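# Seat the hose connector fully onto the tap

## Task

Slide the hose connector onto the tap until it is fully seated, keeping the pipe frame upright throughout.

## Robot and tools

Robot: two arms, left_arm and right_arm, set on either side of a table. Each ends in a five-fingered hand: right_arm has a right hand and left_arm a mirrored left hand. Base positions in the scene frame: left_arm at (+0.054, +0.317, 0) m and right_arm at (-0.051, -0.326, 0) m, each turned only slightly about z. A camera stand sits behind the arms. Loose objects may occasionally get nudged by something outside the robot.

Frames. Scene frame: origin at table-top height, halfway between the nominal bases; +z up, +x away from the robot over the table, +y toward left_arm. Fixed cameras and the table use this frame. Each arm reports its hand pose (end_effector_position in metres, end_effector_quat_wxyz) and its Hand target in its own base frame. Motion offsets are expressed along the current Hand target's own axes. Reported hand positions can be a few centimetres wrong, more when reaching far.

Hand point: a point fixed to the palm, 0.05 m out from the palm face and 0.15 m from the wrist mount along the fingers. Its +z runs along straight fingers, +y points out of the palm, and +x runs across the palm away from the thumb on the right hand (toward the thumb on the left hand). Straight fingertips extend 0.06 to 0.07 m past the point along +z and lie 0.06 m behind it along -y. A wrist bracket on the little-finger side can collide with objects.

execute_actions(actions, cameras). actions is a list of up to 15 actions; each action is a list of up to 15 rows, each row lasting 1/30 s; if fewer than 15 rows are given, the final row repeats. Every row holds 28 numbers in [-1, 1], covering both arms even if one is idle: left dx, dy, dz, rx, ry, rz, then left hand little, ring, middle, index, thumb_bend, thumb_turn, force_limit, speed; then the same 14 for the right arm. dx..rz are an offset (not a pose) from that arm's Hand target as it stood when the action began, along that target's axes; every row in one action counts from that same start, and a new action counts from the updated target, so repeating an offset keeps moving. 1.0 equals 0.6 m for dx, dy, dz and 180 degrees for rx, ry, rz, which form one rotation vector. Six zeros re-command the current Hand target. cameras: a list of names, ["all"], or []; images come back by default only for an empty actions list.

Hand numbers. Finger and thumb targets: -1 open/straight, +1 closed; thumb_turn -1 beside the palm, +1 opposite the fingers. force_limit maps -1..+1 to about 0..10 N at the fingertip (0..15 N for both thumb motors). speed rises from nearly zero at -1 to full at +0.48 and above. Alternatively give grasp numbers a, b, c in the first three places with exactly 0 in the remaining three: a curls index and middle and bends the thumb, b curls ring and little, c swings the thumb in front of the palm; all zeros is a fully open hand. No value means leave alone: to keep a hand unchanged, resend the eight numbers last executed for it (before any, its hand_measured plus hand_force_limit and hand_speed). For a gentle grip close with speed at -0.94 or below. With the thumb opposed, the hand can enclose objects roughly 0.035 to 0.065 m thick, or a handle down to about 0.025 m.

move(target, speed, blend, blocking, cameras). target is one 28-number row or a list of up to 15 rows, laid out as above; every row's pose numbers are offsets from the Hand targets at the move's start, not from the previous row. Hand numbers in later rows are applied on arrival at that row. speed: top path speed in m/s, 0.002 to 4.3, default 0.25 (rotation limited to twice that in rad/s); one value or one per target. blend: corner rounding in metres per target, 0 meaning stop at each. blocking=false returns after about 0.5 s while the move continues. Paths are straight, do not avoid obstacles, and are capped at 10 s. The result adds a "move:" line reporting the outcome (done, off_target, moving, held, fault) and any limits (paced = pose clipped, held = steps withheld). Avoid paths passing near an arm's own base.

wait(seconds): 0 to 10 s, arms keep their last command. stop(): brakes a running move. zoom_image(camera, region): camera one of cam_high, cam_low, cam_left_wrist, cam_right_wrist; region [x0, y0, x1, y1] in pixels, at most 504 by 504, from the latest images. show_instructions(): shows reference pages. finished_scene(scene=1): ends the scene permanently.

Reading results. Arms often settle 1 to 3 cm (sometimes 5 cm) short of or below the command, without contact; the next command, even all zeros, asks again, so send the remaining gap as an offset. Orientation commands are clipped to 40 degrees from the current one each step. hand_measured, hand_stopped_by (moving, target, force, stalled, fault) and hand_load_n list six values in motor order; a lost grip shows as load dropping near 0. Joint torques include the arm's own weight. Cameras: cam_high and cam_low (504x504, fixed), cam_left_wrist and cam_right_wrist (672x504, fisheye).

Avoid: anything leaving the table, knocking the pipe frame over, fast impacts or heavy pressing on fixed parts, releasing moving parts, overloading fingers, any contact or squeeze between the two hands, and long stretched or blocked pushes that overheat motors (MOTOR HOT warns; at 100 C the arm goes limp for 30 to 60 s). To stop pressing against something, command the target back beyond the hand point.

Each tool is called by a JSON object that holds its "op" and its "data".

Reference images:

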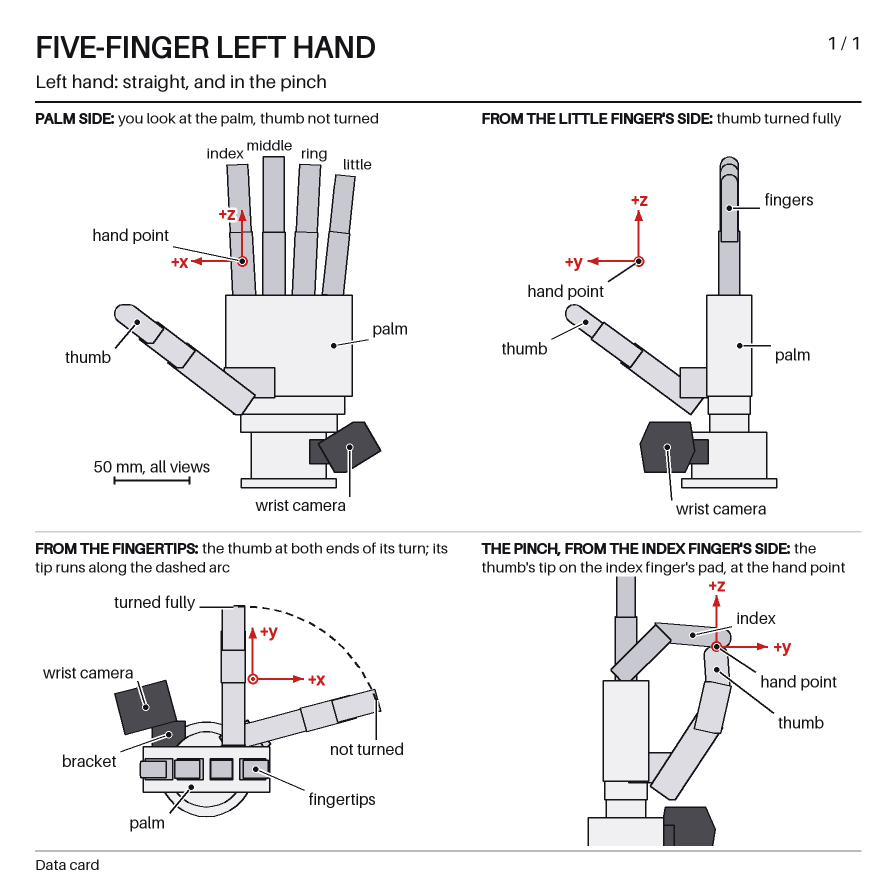

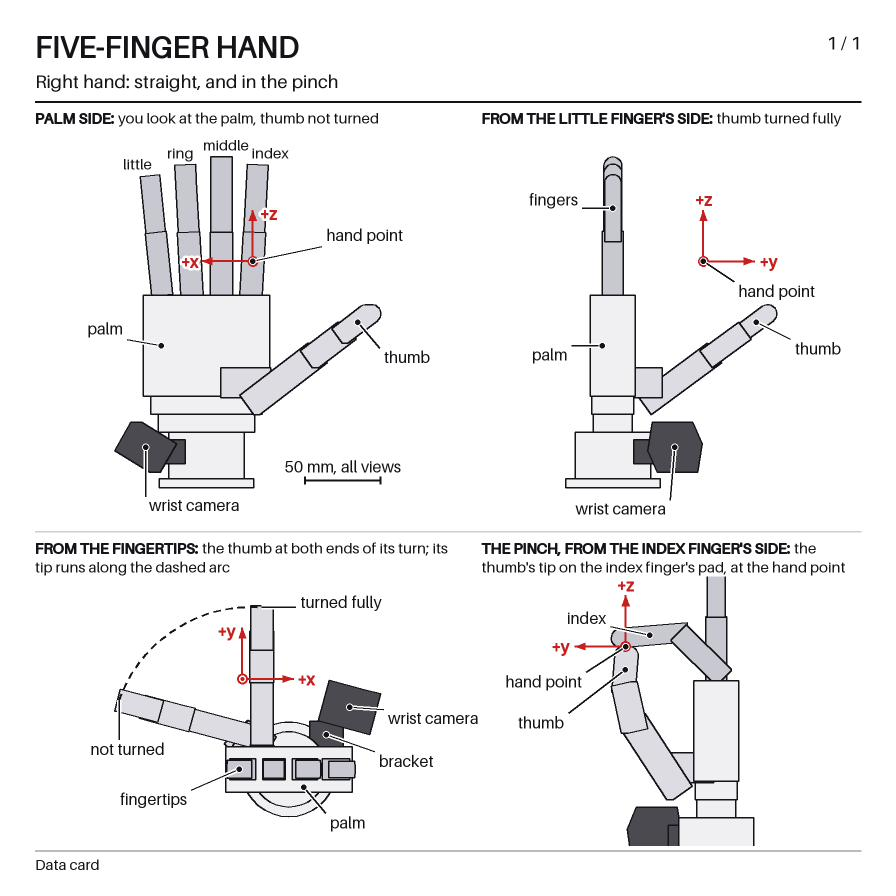

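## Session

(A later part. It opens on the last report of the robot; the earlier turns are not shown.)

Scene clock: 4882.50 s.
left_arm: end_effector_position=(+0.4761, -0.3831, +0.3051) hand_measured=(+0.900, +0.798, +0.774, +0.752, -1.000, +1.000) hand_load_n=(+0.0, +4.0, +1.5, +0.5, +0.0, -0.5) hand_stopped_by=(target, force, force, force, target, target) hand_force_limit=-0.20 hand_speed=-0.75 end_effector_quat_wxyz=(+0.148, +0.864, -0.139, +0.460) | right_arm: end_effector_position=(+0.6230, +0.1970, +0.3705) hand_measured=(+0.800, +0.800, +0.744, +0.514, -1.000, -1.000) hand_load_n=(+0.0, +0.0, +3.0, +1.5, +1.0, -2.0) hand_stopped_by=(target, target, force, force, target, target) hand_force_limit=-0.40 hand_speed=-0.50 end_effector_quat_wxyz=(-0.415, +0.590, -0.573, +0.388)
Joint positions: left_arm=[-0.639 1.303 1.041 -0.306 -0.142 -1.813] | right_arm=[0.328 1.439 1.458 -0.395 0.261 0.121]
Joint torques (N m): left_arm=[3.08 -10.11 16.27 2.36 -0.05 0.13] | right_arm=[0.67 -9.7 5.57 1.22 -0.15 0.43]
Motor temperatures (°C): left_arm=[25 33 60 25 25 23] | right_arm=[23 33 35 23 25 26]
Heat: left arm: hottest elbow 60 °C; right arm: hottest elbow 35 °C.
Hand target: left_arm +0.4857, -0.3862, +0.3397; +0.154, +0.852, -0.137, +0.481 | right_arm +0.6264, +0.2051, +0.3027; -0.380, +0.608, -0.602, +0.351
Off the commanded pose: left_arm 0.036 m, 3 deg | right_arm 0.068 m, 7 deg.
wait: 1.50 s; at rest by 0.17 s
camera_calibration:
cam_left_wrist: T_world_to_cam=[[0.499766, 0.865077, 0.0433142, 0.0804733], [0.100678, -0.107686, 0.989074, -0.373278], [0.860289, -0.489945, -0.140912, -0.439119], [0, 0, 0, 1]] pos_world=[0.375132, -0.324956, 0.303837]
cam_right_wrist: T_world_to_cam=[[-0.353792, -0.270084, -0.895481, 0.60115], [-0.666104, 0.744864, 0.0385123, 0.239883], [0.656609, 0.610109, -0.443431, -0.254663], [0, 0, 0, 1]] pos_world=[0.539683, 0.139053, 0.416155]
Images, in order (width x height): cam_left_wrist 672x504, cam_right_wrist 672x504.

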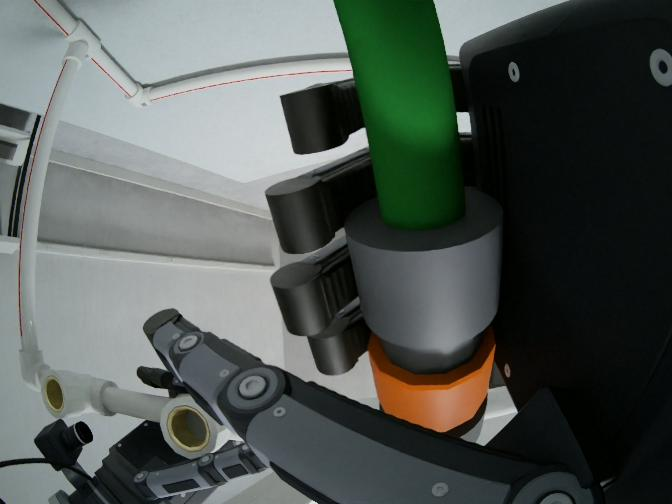

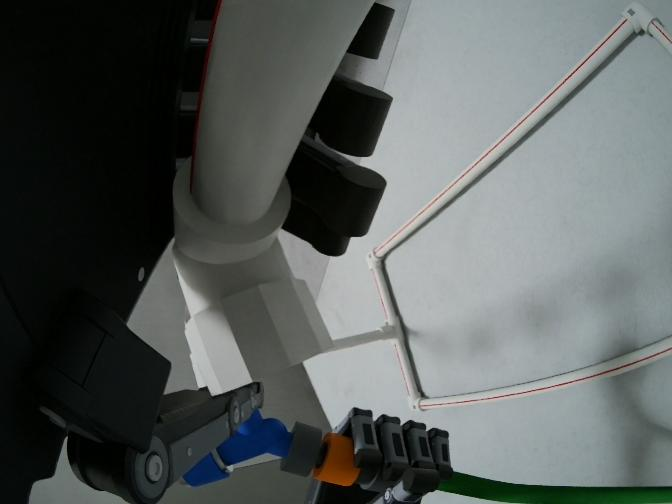

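{"op": "execute_actions", "data": {"actions": [[[0,0,0,0,0,0,0.95,1,1,1,0.5,1,0.7,-0.8,0,0,0,0,0,0,0.8,0.8,0.8,0.8,-1,-1,-0.4,-0.5]]], "cameras": []}}

{"op": "wait", "data": {"seconds": 1.5, "cameras": ["cam_left_wrist","cam_right_wrist","cam_high"]}}

Scene clock: 4895.40 s.
left_arm: end_effector_position=(+0.4768, -0.3831, +0.3045) hand_measured=(+0.950, +0.846, +0.826, +0.802, -0.486, +1.000) hand_load_n=(+0.0, +9.5, +10.5, +8.5, +13.5, +2.5) hand_stopped_by=(target, force, force, force, force, target) hand_force_limit=0.70 hand_speed=-0.80 end_effector_quat_wxyz=(+0.150, +0.865, -0.135, +0.459) | right_arm: end_effector_position=(+0.6228, +0.1978, +0.3705) hand_measured=(+0.800, +0.800, +0.744, +0.514, -1.000, -1.000) hand_load_n=(+0.0, +0.0, +3.0, +1.5, +1.0, -2.0) hand_stopped_by=(target, target, force, force, target, target) hand_force_limit=-0.40 hand_speed=-0.50 end_effector_quat_wxyz=(-0.415, +0.590, -0.573, +0.388)
Joint positions: left_arm=[-0.639 1.305 1.041 -0.306 -0.142 -1.823] | right_arm=[0.329 1.439 1.458 -0.395 0.261 0.121]
Joint torques (N m): left_arm=[3.08 -10.4 16.2 2.35 -0.08 0.23] | right_arm=[0.62 -9.64 5.59 1.21 -0.14 0.45]
Motor temperatures (°C): left_arm=[25 33 61 25 25 23] | right_arm=[23 33 35 23 25 26]
Heat: left arm: hottest elbow 61 °C; right arm: hottest elbow 35 °C.
Hand target: left_arm +0.4857, -0.3862, +0.3397; +0.154, +0.852, -0.137, +0.481 | right_arm +0.6264, +0.2049, +0.3027; -0.380, +0.608, -0.602, +0.351
Off the commanded pose: left_arm 0.036 m, 3 deg | right_arm 0.068 m, 7 deg.
No camera images: "cameras" was empty.

Scene clock: 4896.90 s.
left_arm: end_effector_position=(+0.4768, -0.3831, +0.3045) hand_measured=(+0.950, +0.846, +0.826, +0.802, -0.486, +1.000) hand_load_n=(+0.0, +10.0, +10.5, +8.5, +13.5, +2.5) hand_stopped_by=(target, force, force, force, force, target) hand_force_limit=0.70 hand_speed=-0.80 end_effector_quat_wxyz=(+0.150, +0.865, -0.135, +0.459) | right_arm: end_effector_position=(+0.6228, +0.1978, +0.3705) hand_measured=(+0.800, +0.800, +0.744, +0.514, -1.000, -1.000) hand_load_n=(+0.0, +0.5, +2.5, +1.5, +1.0, -2.0) hand_stopped_by=(target, target, force, force, target, target) hand_force_limit=-0.40 hand_speed=-0.50 end_effector_quat_wxyz=(-0.415, +0.590, -0.573, +0.388)
Joint positions: left_arm=[-0.639 1.305 1.041 -0.306 -0.142 -1.823] | right_arm=[0.329 1.439 1.458 -0.395 0.261 0.121]
Joint torques (N m): left_arm=[3.08 -10.4 16.21 2.35 -0.08 0.23] | right_arm=[0.79 -9.64 5.57 1.25 -0.15 0.44]
Motor temperatures (°C): left_arm=[25 33 62 25 25 23] | right_arm=[23 33 35 23 25 26]
Heat: left arm: hottest elbow 62 °C; right arm: hottest elbow 35 °C.
Hand target: left_arm +0.4857, -0.3862, +0.3397; +0.154, +0.852, -0.137, +0.481 | right_arm +0.6264, +0.2049, +0.3027; -0.380, +0.608, -0.602, +0.351
Off the commanded pose: left_arm 0.036 m, 3 deg | right_arm 0.068 m, 7 deg.
wait: 1.50 s; at rest by 0.17 s
camera_calibration:
cam_left_wrist: T_world_to_cam=[[0.495052, 0.868176, 0.0345496, 0.0862185], [0.106796, -0.100264, 0.989213, -0.372831], [0.862275, -0.486022, -0.142354, -0.438946], [0, 0, 0, 1]] pos_world=[0.375627, -0.325572, 0.303345]
cam_right_wrist: T_world_to_cam=[[-0.353476, -0.270518, -0.895475, 0.601129], [-0.666941, 0.744117, 0.0384716, 0.239872], [0.65593, 0.610828, -0.443447, -0.254626], [0, 0, 0, 1]] pos_world=[0.539483, 0.139656, 0.416155]
Images, in order (width x height): cam_high 504x504, cam_left_wrist 672x504, cam_right_wrist 672x504.

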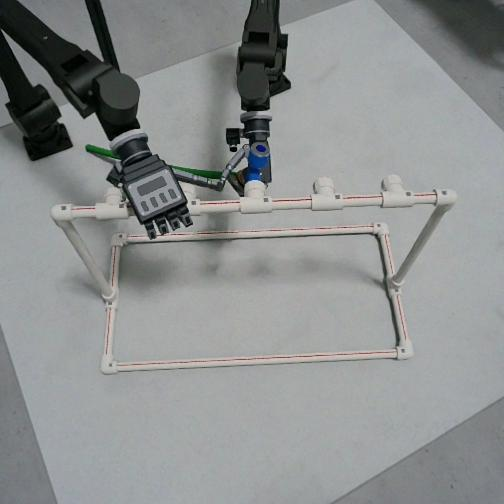

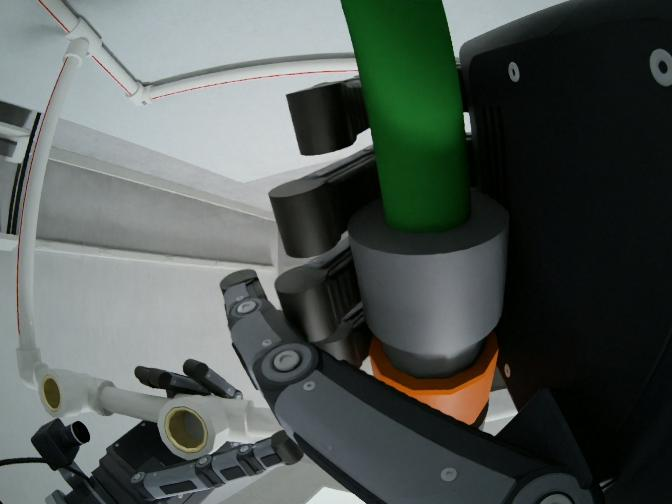

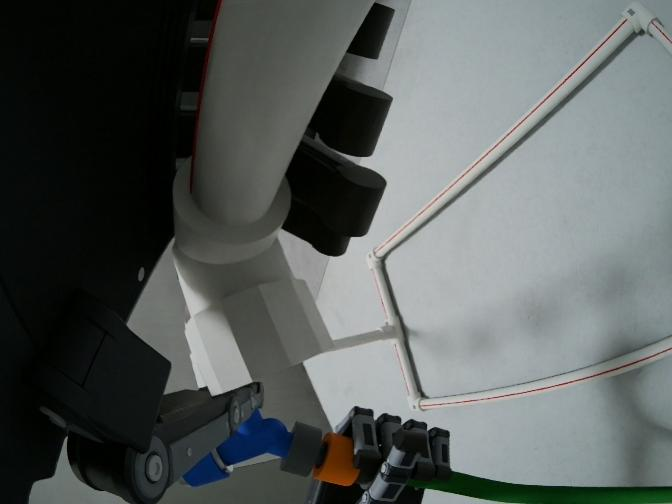

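{"op": "move", "data": {"target": [[0.1,0,0,0,0,0,0.95,1,1,1,0.5,1,0.7,-0.8,0,0,0,0,0,0,0.8,0.8,0.8,0.8,-1,-1,-0.4,-0.5],[0.1,0,0,0.055,0,0,0.95,1,1,1,0.5,1,0.7,-0.8,0,0,0,0,0,0,0.8,0.8,0.8,0.8,-1,-1,-0.4,-0.5],[0.1,0,0,-0.055,0.033,0,0.95,1,1,1,0.5,1,0.7,-0.8,0,0,0,0,0,0,0.8,0.8,0.8,0.8,-1,-1,-0.4,-0.5],[0.1,0,0,0.055,0,0.033,0.95,1,1,1,0.5,1,0.7,-0.8,0,0,0,0,0,0,0.8,0.8,0.8,0.8,-1,-1,-0.4,-0.5],[0.1,0,0,-0.055,-0.033,0,0.95,1,1,1,0.5,1,0.7,-0.8,0,0,0,0,0,0,0.8,0.8,0.8,0.8,-1,-1,-0.4,-0.5],[0.1,0,0,0.055,0,-0.033,0.95,1,1,1,0.5,1,0.7,-0.8,0,0,0,0,0,0,0.8,0.8,0.8,0.8,-1,-1,-0.4,-0.5],[0.1,0,0,0,0,0,0.95,1,1,1,0.5,1,0.7,-0.8,0,0,0,0,0,0,0.8,0.8,0.8,0.8,-1,-1,-0.4,-0.5]], "speed": [0.1,0.2,0.2,0.2,0.2,0.2,0.2], "blend": 0.005, "cameras": ["cam_left_wrist","cam_right_wrist","cam_high"]}}

{"op": "zoom_image", "data": {"camera": "cam_right_wrist", "region": [250, 400, 460, 504]}}

Scene clock: 4925.53 s.
left_arm: end_effector_position=(+0.4964, -0.3894, +0.3103) hand_measured=(+0.950, +0.846, +0.826, +0.804, -0.486, +1.000) hand_load_n=(+4.0, +5.5, +6.5, +0.0, +12.5, +2.0) hand_stopped_by=(target, force, force, force, force, target) hand_force_limit=0.70 hand_speed=-0.80 end_effector_quat_wxyz=(+0.125, +0.893, -0.148, +0.406) | right_arm: end_effector_position=(+0.6235, +0.1964, +0.3701) hand_measured=(+0.800, +0.800, +0.744, +0.514, -1.000, -1.000) hand_load_n=(+0.0, +0.0, +4.0, +2.0, +0.5, -1.5) hand_stopped_by=(target, target, force, force, target, target) hand_force_limit=-0.40 hand_speed=-0.50 end_effector_quat_wxyz=(-0.413, +0.586, -0.578, +0.390)
Joint positions: left_arm=[-0.621 1.379 1.214 -0.535 -0.121 -1.806] | right_arm=[0.33 1.44 1.458 -0.395 0.274 0.128]
Joint torques (N m): left_arm=[4.07 -14.86 16.24 6.53 0.03 0.24] | right_arm=[0.67 -9.76 5.61 1.21 -0.64 0.39]
Motor temperatures (°C): left_arm=[25 33 65 25 25 23] | right_arm=[23 33 35 23 25 26]
Heat: left arm: hottest elbow 65 °C; right arm: hottest elbow 35 °C.
Hand target: left_arm +0.5156, -0.3914, +0.3916; +0.154, +0.852, -0.137, +0.481 | right_arm +0.6265, +0.2050, +0.3025; -0.380, +0.608, -0.602, +0.351
Off the commanded pose: left_arm 0.083 m, 10 deg | right_arm 0.068 m, 7 deg.
move: off_target (left_arm, right_arm)
camera_calibration:
cam_left_wrist: T_world_to_cam=[[0.507248, 0.86035, 0.0499829, 0.0678865], [0.209097, -0.17913, 0.961348, -0.4542], [0.836049, -0.477191, -0.27076, -0.401739], [0, 0, 0, 1]] pos_world=[0.39641, -0.331473, 0.324477]
cam_right_wrist: T_world_to_cam=[[-0.357002, -0.263996, -0.896022, 0.601754], [-0.656556, 0.753234, 0.039666, 0.232712], [0.664442, 0.60245, -0.442234, -0.258681], [0, 0, 0, 1]] pos_world=[0.539494, 0.139416, 0.415557]
Images, in order (width x height): cam_high 504x504, cam_left_wrist 672x504, cam_right_wrist 672x504.

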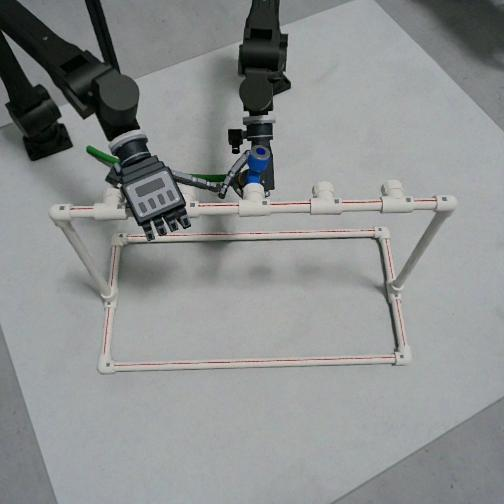

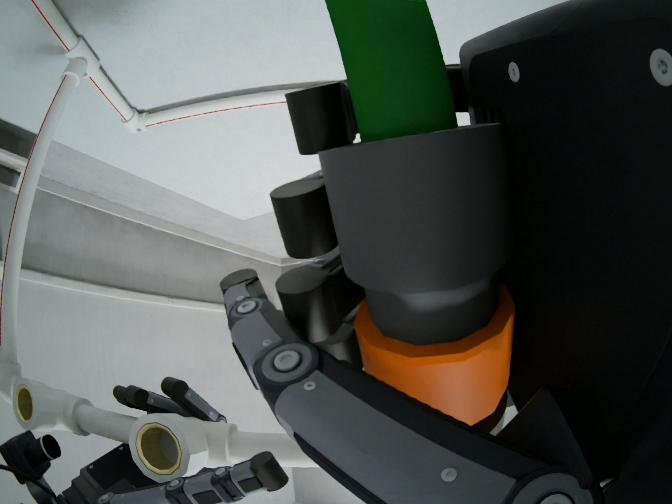

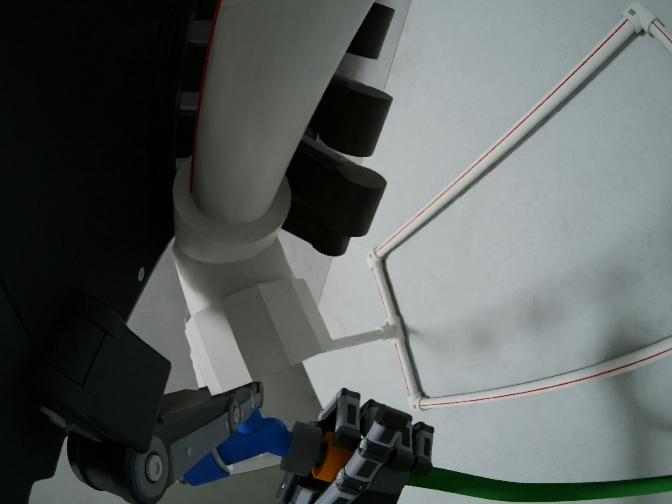

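Scaled by 2.400 from the camera's 672x504 image, which has a finer 960x720 frame.

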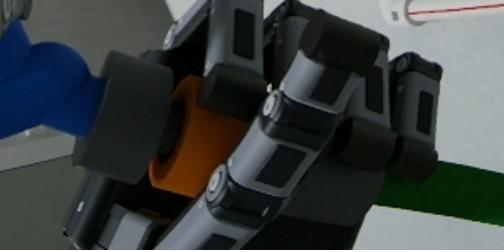

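{"op": "move", "data": {"target": [[0.05,0,0,0.055,0,0,0.95,1,1,1,0.5,1,0.7,-0.8,0,0,0,0,0,0,0.8,0.8,0.8,0.8,-1,-1,-0.4,-0.5],[0.05,0,0,-0.055,0.044,0,0.95,1,1,1,0.5,1,0.7,-0.8,0,0,0,0,0,0,0.8,0.8,0.8,0.8,-1,-1,-0.4,-0.5],[0.05,0,0,0.055,0,0.044,0.95,1,1,1,0.5,1,0.7,-0.8,0,0,0,0,0,0,0.8,0.8,0.8,0.8,-1,-1,-0.4,-0.5],[0.05,0,0,-0.055,-0.044,0,0.95,1,1,1,0.5,1,0.7,-0.8,0,0,0,0,0,0,0.8,0.8,0.8,0.8,-1,-1,-0.4,-0.5],[0.05,0,0,0.055,0,-0.044,0.95,1,1,1,0.5,1,0.7,-0.8,0,0,0,0,0,0,0.8,0.8,0.8,0.8,-1,-1,-0.4,-0.5],[0.05,0,0,-0.055,0.044,0,0.95,1,1,1,0.5,1,0.7,-0.8,0,0,0,0,0,0,0.8,0.8,0.8,0.8,-1,-1,-0.4,-0.5],[0.05,0,0,0,0,0,0.95,1,1,1,0.5,1,0.7,-0.8,0,0,0,0,0,0,0.8,0.8,0.8,0.8,-1,-1,-0.4,-0.5]], "speed": [0.2,0.25,0.25,0.25,0.25,0.25,0.25], "blend": 0.005, "cameras": ["cam_left_wrist","cam_right_wrist","cam_high"]}}

{"op": "zoom_image", "data": {"camera": "cam_right_wrist", "region": [250, 400, 460, 504]}}

Scene clock: 4951.17 s.
left_arm: end_effector_position=(+0.5023, -0.3933, +0.3141) hand_measured=(+0.950, +0.846, +0.826, +0.804, -0.488, +1.000) hand_load_n=(+2.5, +6.5, +6.5, +0.5, +12.5, +2.0) hand_stopped_by=(target, force, force, force, force, target) hand_force_limit=0.70 hand_speed=-0.80 end_effector_quat_wxyz=(+0.133, +0.888, -0.161, +0.410) | right_arm: end_effector_position=(+0.6263, +0.1911, +0.3699) hand_measured=(+0.800, +0.800, +0.744, +0.514, -1.000, -1.000) hand_load_n=(+0.0, +0.0, +4.0, +2.0, +0.5, -1.5) hand_stopped_by=(target, target, force, force, target, target) hand_force_limit=-0.40 hand_speed=-0.50 end_effector_quat_wxyz=(-0.412, +0.583, -0.580, +0.393)
Joint positions: left_arm=[-0.609 1.394 1.231 -0.52 -0.09 -1.779] | right_arm=[0.322 1.442 1.458 -0.391 0.278 0.128]
Joint torques (N m): left_arm=[4.25 -14.62 22.34 3.1 -0.65 0.01] | right_arm=[1.32 -9.88 5.65 1.03 -0.77 0.38]
Motor temperatures (°C): left_arm=[25 34 69 26 25 23] | right_arm=[23 33 35 23 25 26]
Heat: left arm: hottest elbow 69 °C; right arm: hottest elbow 35 °C.
Hand target: left_arm +0.5308, -0.3938, +0.4175; +0.154, +0.852, -0.137, +0.481 | right_arm +0.6265, +0.2050, +0.3026; -0.380, +0.608, -0.602, +0.352
Off the commanded pose: left_arm 0.107 m, 10 deg | right_arm 0.069 m, 7 deg.
move: off_target (left_arm, right_arm)
camera_calibration:
cam_left_wrist: T_world_to_cam=[[0.531393, 0.845662, 0.0497818, 0.0502835], [0.193125, -0.178154, 0.964865, -0.452397], [0.824818, -0.503108, -0.257988, -0.416057], [0, 0, 0, 1]] pos_world=[0.40382, -0.332441, 0.326662]
cam_right_wrist: T_world_to_cam=[[-0.357565, -0.260762, -0.896744, 0.601144], [-0.648293, 0.760474, 0.0373623, 0.232819], [0.672208, 0.594712, -0.440969, -0.261265], [0, 0, 0, 1]] pos_world=[0.541508, 0.135081, 0.415164]
Images, in order (width x height): cam_high 504x504, cam_left_wrist 672x504, cam_right_wrist 672x504.

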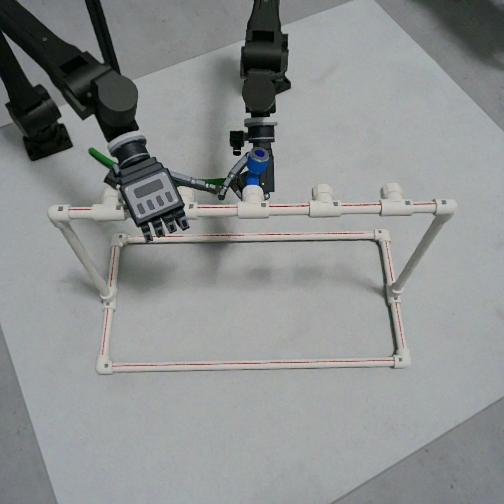

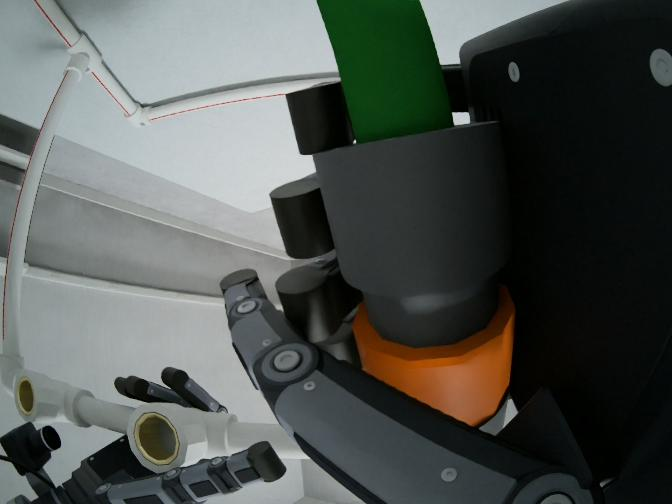

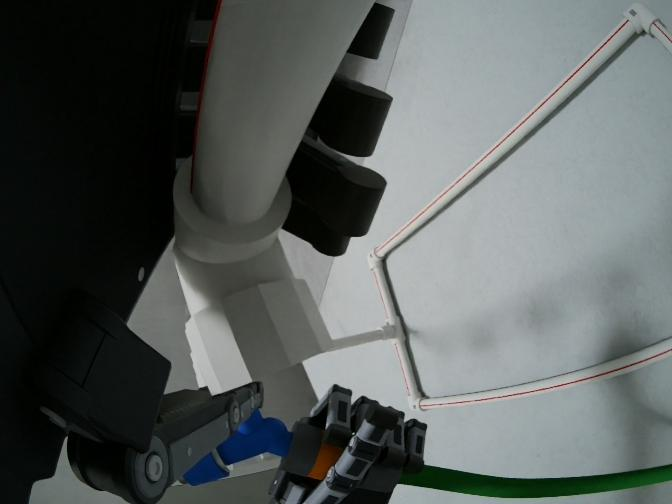

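Scaled by 2.400 from the camera's 672x504 image, which has a finer 960x720 frame.

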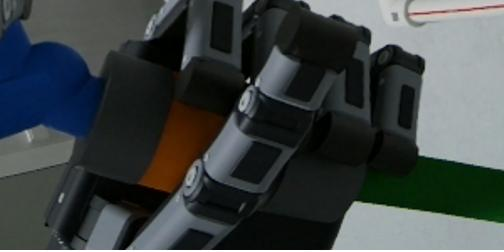

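{"op": "zoom_image", "data": {"camera": "cam_right_wrist", "region": [270, 415, 370, 490]}}

{"op": "zoom_image", "data": {"camera": "cam_left_wrist", "region": [330, 300, 540, 450]}}

Scaled by 5.040 from the camera's 672x504 image, which has a finer 960x720 frame.

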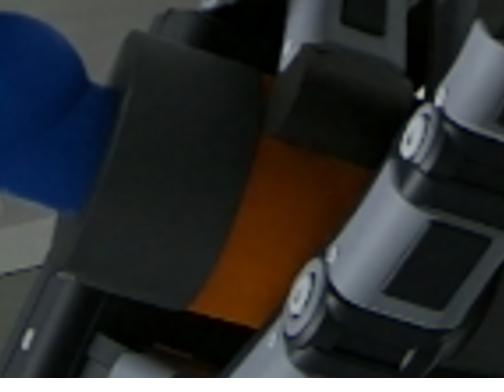

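Scaled by 2.400 from the camera's 672x504 image, which has a finer 960x720 frame.

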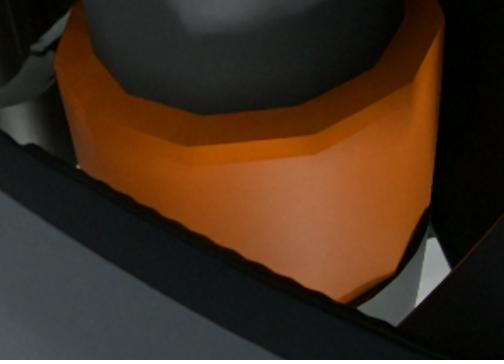

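{"op": "move", "data": {"target": [-0.12,0,0,0,0,0,0.95,1,1,1,0.5,1,0.7,-0.8,0,0,0,0,0,0,0.8,0.8,0.8,0.8,-1,-1,-0.4,-0.5], "speed": 0.12, "cameras": ["cam_left_wrist","cam_right_wrist"]}}

{"op": "zoom_image", "data": {"camera": "cam_right_wrist", "region": [270, 415, 370, 490]}}

Scene clock: 4966.93 s.
left_arm: end_effector_position=(+0.4989, -0.3914, +0.3179) hand_measured=(+0.950, +0.846, +0.826, +0.804, -0.486, +1.000) hand_load_n=(-0.5, +4.0, +6.5, +0.0, +12.0, +2.0) hand_stopped_by=(target, force, force, force, force, target) hand_force_limit=0.70 hand_speed=-0.80 end_effector_quat_wxyz=(+0.139, +0.870, -0.147, +0.450) | right_arm: end_effector_position=(+0.6257, +0.1924, +0.3703) hand_measured=(+0.800, +0.800, +0.744, +0.514, -1.000, -1.000) hand_load_n=(+0.0, +0.0, +3.5, +1.5, +0.5, -1.5) hand_stopped_by=(target, target, force, force, target, target) hand_force_limit=-0.40 hand_speed=-0.50 end_effector_quat_wxyz=(-0.413, +0.584, -0.578, +0.392)
Joint positions: left_arm=[-0.622 1.361 1.151 -0.386 -0.129 -1.79] | right_arm=[0.323 1.441 1.458 -0.391 0.274 0.126]
Joint torques (N m): left_arm=[2.49 -14.68 11.56 4.1 -0.22 -0.04] | right_arm=[1.14 -9.93 5.61 1.02 -0.63 0.39]
Motor temperatures (°C): left_arm=[25 34 76 26 25 23] | right_arm=[23 33 35 23 25 26]
Heat: left arm: hottest elbow 76 °C; right arm: hottest elbow 35 °C.
Hand target: left_arm +0.4946, -0.3879, +0.3554; +0.154, +0.852, -0.137, +0.481 | right_arm +0.6265, +0.2050, +0.3026; -0.380, +0.608, -0.602, +0.351
Off the commanded pose: left_arm 0.038 m, 5 deg | right_arm 0.069 m, 7 deg.
move: off_target (left_arm, right_arm)
camera_calibration:
cam_left_wrist: T_world_to_cam=[[0.506354, 0.860387, 0.0577943, 0.0659503], [0.117848, -0.135437, 0.983752, -0.406758], [0.854235, -0.491316, -0.169974, -0.449372], [0, 0, 0, 1]] pos_world=[0.39841, -0.332616, 0.319956]
cam_right_wrist: T_world_to_cam=[[-0.355887, -0.262487, -0.896909, 0.601003], [-0.652254, 0.757085, 0.0372432, 0.23464], [0.66926, 0.598267, -0.440645, -0.260392], [0, 0, 0, 1]] pos_world=[0.541204, 0.135897, 0.415565]
Images, in order (width x height): cam_left_wrist 672x504, cam_right_wrist 672x504.

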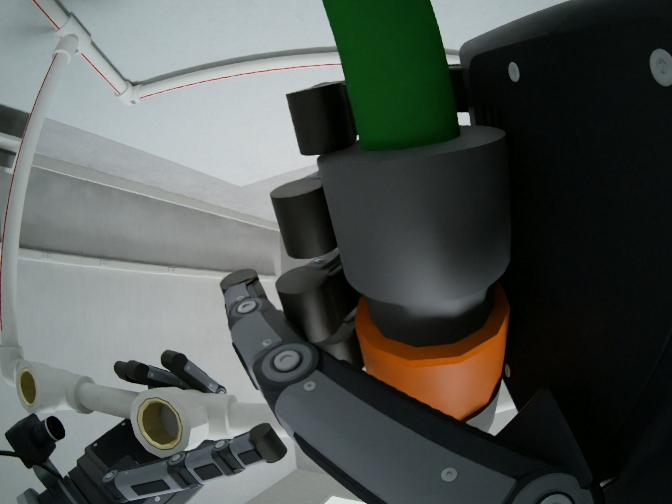

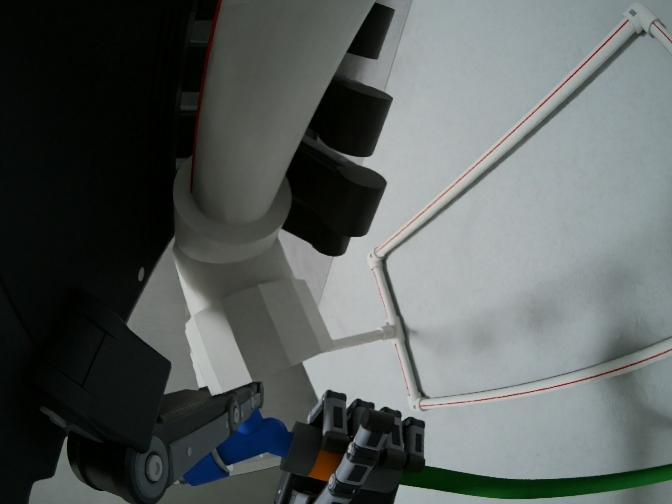

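Scaled by 5.040 from the camera's 672x504 image, which has a finer 960x720 frame.

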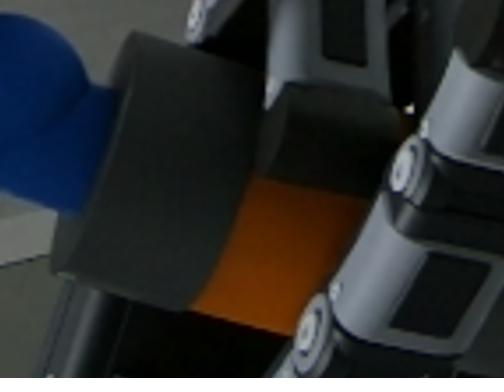

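{"op": "execute_actions", "data": {"actions": [[[0,0,0,0,0,0,0.95,1,1,1,-1,1,0.7,-0.6,0,0,0,0,0,0,0.8,0.8,0.8,0.8,-1,-1,-0.4,-0.5]],[[0,0,0,0,0,0,-1,-1,-1,-1,-1,1,0.7,-0.6,0,0,0,0,0,0,0.8,0.8,0.8,0.8,-1,-1,-0.4,-0.5]]], "cameras": ["cam_left_wrist","cam_right_wrist","cam_high"]}}

{"op": "zoom_image", "data": {"camera": "cam_right_wrist", "region": [270, 410, 420, 504]}}

{"op": "zoom_image", "data": {"camera": "cam_left_wrist", "region": [290, 120, 540, 450]}}

Scene clock: 4984.70 s.
left_arm: end_effector_position=(+0.4922, -0.3856, +0.3410) hand_measured=(-1.000, -1.000, -1.000, -1.000, -1.000, +1.000) hand_load_n=(+0.0, +0.0, +0.0, +0.0, -0.5, +0.0) hand_stopped_by=(target, target, target, target, target, target) hand_force_limit=0.70 hand_speed=-0.60 end_effector_quat_wxyz=(+0.146, +0.859, -0.143, +0.469) | right_arm: end_effector_position=(+0.6257, +0.1924, +0.3703) hand_measured=(+0.800, +0.800, +0.744, +0.514, -1.000, -1.000) hand_load_n=(+0.0, +0.0, +4.0, +2.0, +0.5, -1.5) hand_stopped_by=(target, target, force, force, target, target) hand_force_limit=-0.40 hand_speed=-0.50 end_effector_quat_wxyz=(-0.413, +0.584, -0.578, +0.392)
Joint positions: left_arm=[-0.622 1.318 1.141 -0.371 -0.133 -1.788] | right_arm=[0.323 1.441 1.458 -0.391 0.274 0.126]
Joint torques (N m): left_arm=[2.55 -10.46 12.67 3.55 -0.06 -0.04] | right_arm=[1.03 -9.93 5.63 1.06 -0.64 0.4]
Motor temperatures (°C): left_arm=[25 34 70 26 25 23] | right_arm=[23 33 35 23 25 26]
Heat: left arm: hottest elbow 70 °C; right arm: hottest elbow 35 °C.
Hand target: left_arm +0.4947, -0.3878, +0.3555; +0.154, +0.852, -0.137, +0.481 | right_arm +0.6265, +0.2050, +0.3026; -0.380, +0.608, -0.602, +0.351
Off the commanded pose: left_arm 0.015 m, 2 deg | right_arm 0.069 m, 7 deg.
camera_calibration:
cam_left_wrist: T_world_to_cam=[[0.501888, 0.863037, 0.0572355, 0.066413], [0.0784884, -0.111344, 0.990678, -0.401609], [0.861364, -0.492717, -0.123621, -0.45668], [0, 0, 0, 1]] pos_world=[0.391558, -0.327048, 0.337609]
cam_right_wrist: T_world_to_cam=[[-0.355887, -0.262487, -0.896909, 0.601003], [-0.652254, 0.757085, 0.0372432, 0.23464], [0.66926, 0.598267, -0.440645, -0.260392], [0, 0, 0, 1]] pos_world=[0.541204, 0.135897, 0.415565]
Images, in order (width x height): cam_high 504x504, cam_left_wrist 672x504, cam_right_wrist 672x504.

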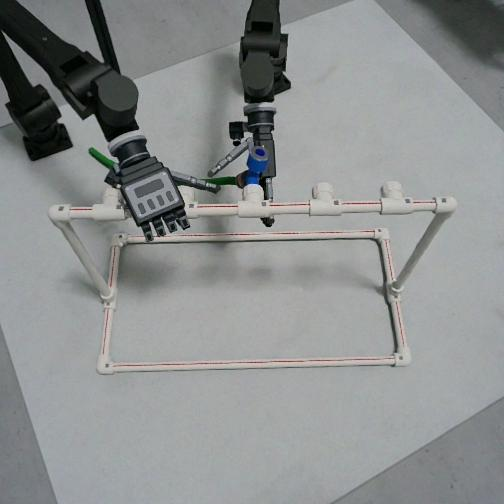

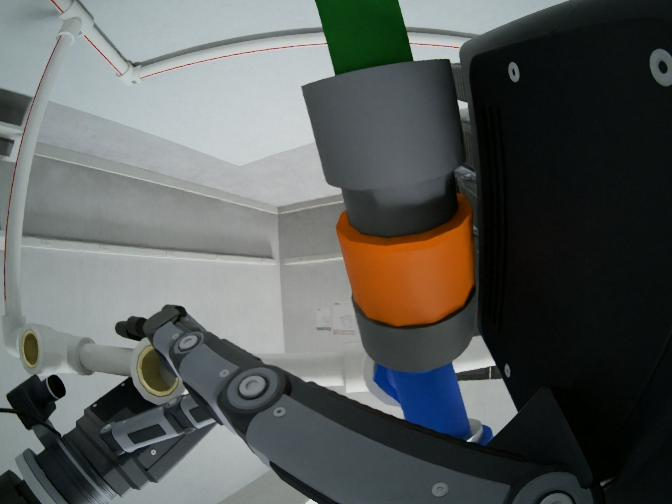

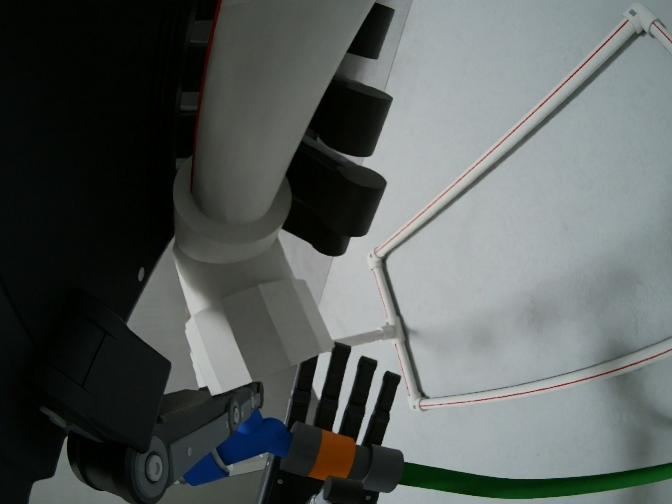

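Scaled by 3.360 from the camera's 672x504 image, which has a finer 960x720 frame.

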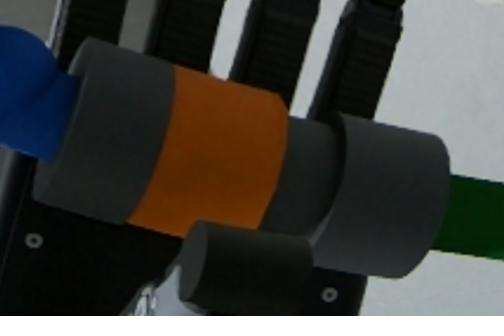

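Scaled by 1.527 from the camera's 672x504 image, which has a finer 960x720 frame.

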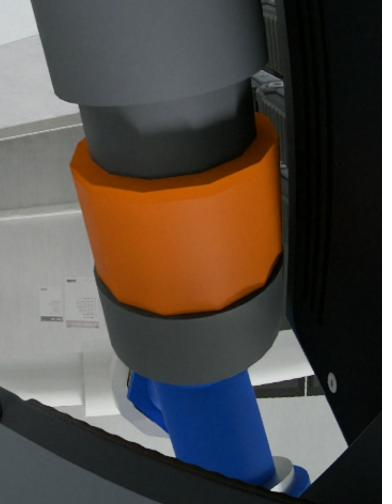

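{"op": "zoom_image", "data": {"camera": "cam_left_wrist", "region": [330, 270, 490, 390]}}

{"op": "zoom_image", "data": {"camera": "cam_right_wrist", "region": [280, 415, 360, 490]}}

Scaled by 3.150 from the camera's 672x504 image, which has a finer 960x720 frame.

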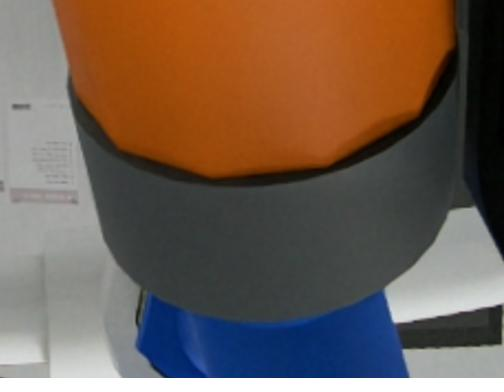

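Scaled by 6.300 from the camera's 672x504 image, which has a finer 960x720 frame.

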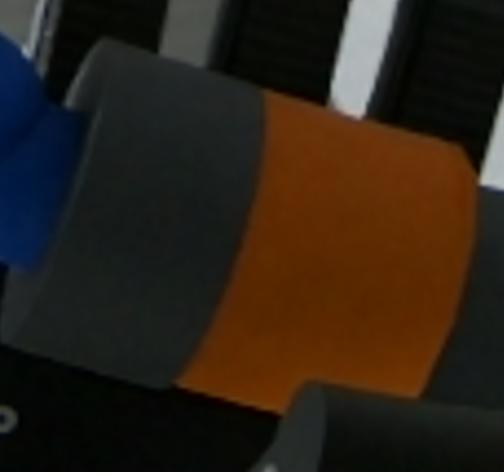

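{"op": "move", "data": {"target": [[0,-0.025,0,0,0,0,-1,-1,-1,-1,-1,1,0.7,-0.6,0,0,0,0,0,0,0.8,0.8,0.8,0.8,-1,-1,-0.4,-0.5],[0,-0.033,-0.22,0,0,0,-1,-1,-1,-1,-1,1,0.7,-0.6,0,0,0,0,0,0,0.8,0.8,0.8,0.8,-1,-1,-0.4,-0.5]], "speed": 0.12, "cameras": ["cam_left_wrist","cam_right_wrist","cam_high"]}}

Scene clock: 5007.47 s.
left_arm: end_effector_position=(+0.4040, -0.3164, +0.4304) hand_measured=(-1.000, -1.000, -1.000, -1.000, -1.000, +1.000) hand_load_n=(+0.0, +0.0, +0.0, +0.0, -0.5, +0.0) hand_stopped_by=(target, target, target, target, target, target) hand_force_limit=0.70 hand_speed=-0.60 end_effector_quat_wxyz=(+0.156, +0.846, -0.135, +0.492) | right_arm: end_effector_position=(+0.6257, +0.1924, +0.3703) hand_measured=(+0.800, +0.800, +0.744, +0.514, -1.000, -1.000) hand_load_n=(+0.0, +0.0, +4.0, +1.5, +0.5, -1.5) hand_stopped_by=(target, target, force, force, target, target) hand_force_limit=-0.40 hand_speed=-0.50 end_effector_quat_wxyz=(-0.413, +0.584, -0.578, +0.392)
Joint positions: left_arm=[-0.611 0.99 1.086 -0.586 -0.129 -1.788] | right_arm=[0.323 1.441 1.458 -0.391 0.274 0.126]
Joint torques (N m): left_arm=[1.96 -5.25 10.13 2.28 -0.08 -0.02] | right_arm=[1.03 -9.82 5.64 1.05 -0.62 0.41]
Motor temperatures (°C): left_arm=[25 34 66 25 25 23] | right_arm=[23 33 35 23 25 26]
Heat: left arm: hottest elbow 66 °C; right arm: hottest elbow 35 °C.
Hand target: left_arm +0.3995, -0.3176, +0.4175; +0.154, +0.852, -0.137, +0.481 | right_arm +0.6265, +0.2050, +0.3026; -0.380, +0.608, -0.602, +0.351
Off the commanded pose: left_arm 0.014 m, 2 deg | right_arm 0.069 m, 7 deg.
move: off_target (left_arm, right_arm)
camera_calibration:
cam_left_wrist: T_world_to_cam=[[0.492995, 0.868615, 0.0496382, 0.0544906], [0.0327671, -0.0755498, 0.996604, -0.448329], [0.869415, -0.489694, -0.0657077, -0.362875], [0, 0, 0, 1]] pos_world=[0.303316, -0.2589, 0.420258]
cam_right_wrist: T_world_to_cam=[[-0.355887, -0.262487, -0.896909, 0.601003], [-0.652254, 0.757085, 0.0372432, 0.23464], [0.66926, 0.598267, -0.440645, -0.260392], [0, 0, 0, 1]] pos_world=[0.541204, 0.135897, 0.415565]
Images, in order (width x height): cam_high 504x504, cam_left_wrist 672x504, cam_right_wrist 672x504.

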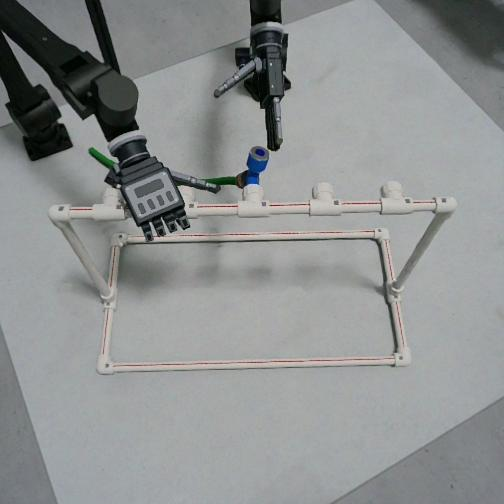

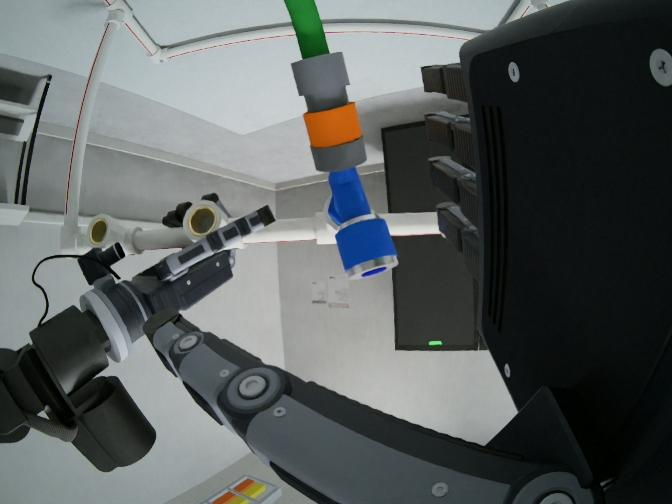

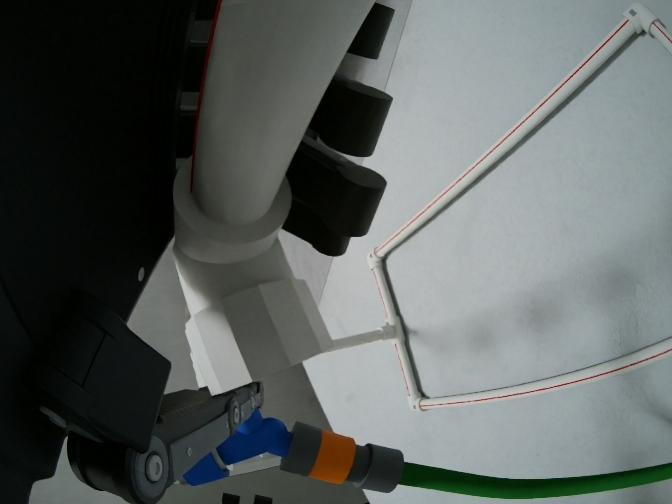

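{"op": "move", "data": {"target": [[0,0,0,0,0,0,-1,-1,-1,-1,-1,1,0.7,-0.6,0,-0.08,0,0,0,0,0.8,0.8,0.8,0.8,-1,-1,-0.4,-0.5],[0,0,0,0,0,0,-1,-1,-1,-1,-1,1,0.7,-0.6,0,-0.08,0,0,0,0,-1,-1,-1,-1,-1,-1,-0.4,-0.5]], "speed": 0.06, "cameras": ["cam_left_wrist","cam_right_wrist","cam_high"]}}

Scene clock: 5021.30 s.
left_arm: end_effector_position=(+0.4040, -0.3164, +0.4304) hand_measured=(-1.000, -1.000, -1.000, -1.000, -1.000, +1.000) hand_load_n=(+0.0, +0.0, +0.0, +0.0, +0.0, +0.0) hand_stopped_by=(target, target, target, target, target, target) hand_force_limit=0.70 hand_speed=-0.60 end_effector_quat_wxyz=(+0.156, +0.846, -0.135, +0.492) | right_arm: end_effector_position=(+0.6380, +0.2033, +0.3695) hand_measured=(-1.000, -1.000, -1.000, -1.000, -1.000, -1.000) hand_load_n=(+0.0, +0.0, +0.0, +0.0, +0.0, +0.0) hand_stopped_by=(target, target, target, target, target, target) hand_force_limit=-0.40 hand_speed=-0.50 end_effector_quat_wxyz=(-0.402, +0.594, -0.597, +0.361)
Joint positions: left_arm=[-0.611 0.99 1.086 -0.586 -0.129 -1.788] | right_arm=[0.32 1.507 1.566 -0.503 0.244 0.171]
Joint torques (N m): left_arm=[1.96 -5.19 10.11 2.32 -0.08 -0.02] | right_arm=[0.26 -11.52 10.92 1.1 -0.15 -0.13]
Motor temperatures (°C): left_arm=[25 34 63 25 25 23] | right_arm=[23 33 35 23 25 26]
Heat: left arm: hottest elbow 63 °C; right arm: hottest elbow 35 °C.
Hand target: left_arm +0.3995, -0.3177, +0.4175; +0.154, +0.852, -0.137, +0.481 | right_arm +0.6487, +0.2044, +0.3450; -0.380, +0.608, -0.602, +0.351
Off the commanded pose: left_arm 0.014 m, 2 deg | right_arm 0.027 m, 3 deg.
move: off_target (left_arm, right_arm); target 2's new numbers were sent with right_arm's hand 0.027 m and 3 deg from that target
camera_calibration:
cam_left_wrist: T_world_to_cam=[[0.492995, 0.868615, 0.0496382, 0.0544906], [0.0327671, -0.0755498, 0.996604, -0.448329], [0.869415, -0.489694, -0.0657077, -0.362875], [0, 0, 0, 1]] pos_world=[0.303316, -0.2589, 0.420258]
cam_right_wrist: T_world_to_cam=[[-0.417939, -0.238634, -0.876574, 0.634755], [-0.652718, 0.750002, 0.107031, 0.210385], [0.631891, 0.616888, -0.469215, -0.244919], [0, 0, 0, 1]] pos_world=[0.557373, 0.144772, 0.418972]
Images, in order (width x height): cam_high 504x504, cam_left_wrist 672x504, cam_right_wrist 672x504.

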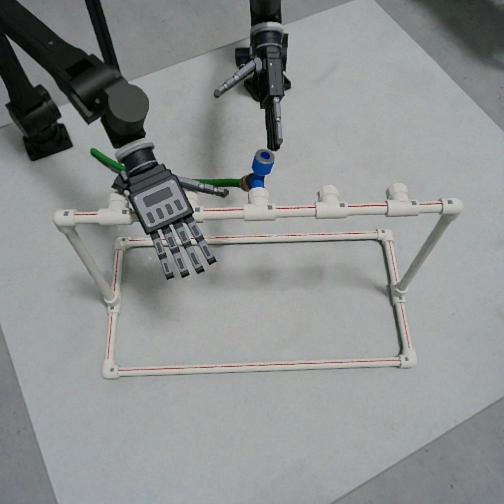

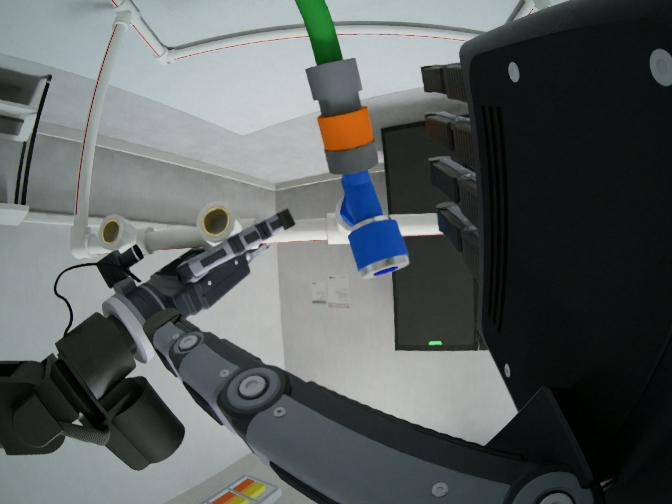

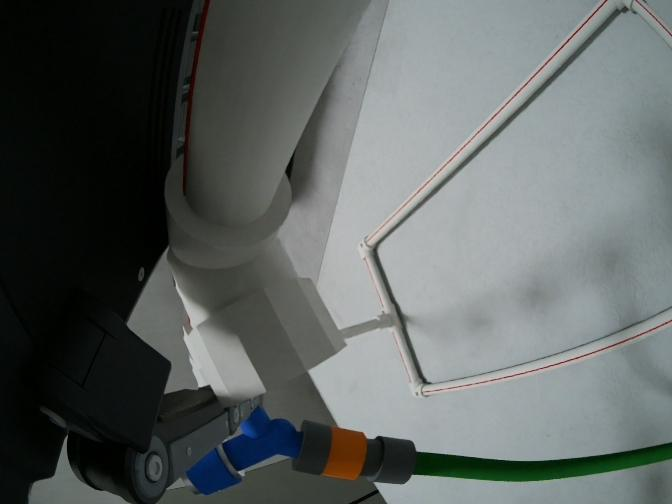

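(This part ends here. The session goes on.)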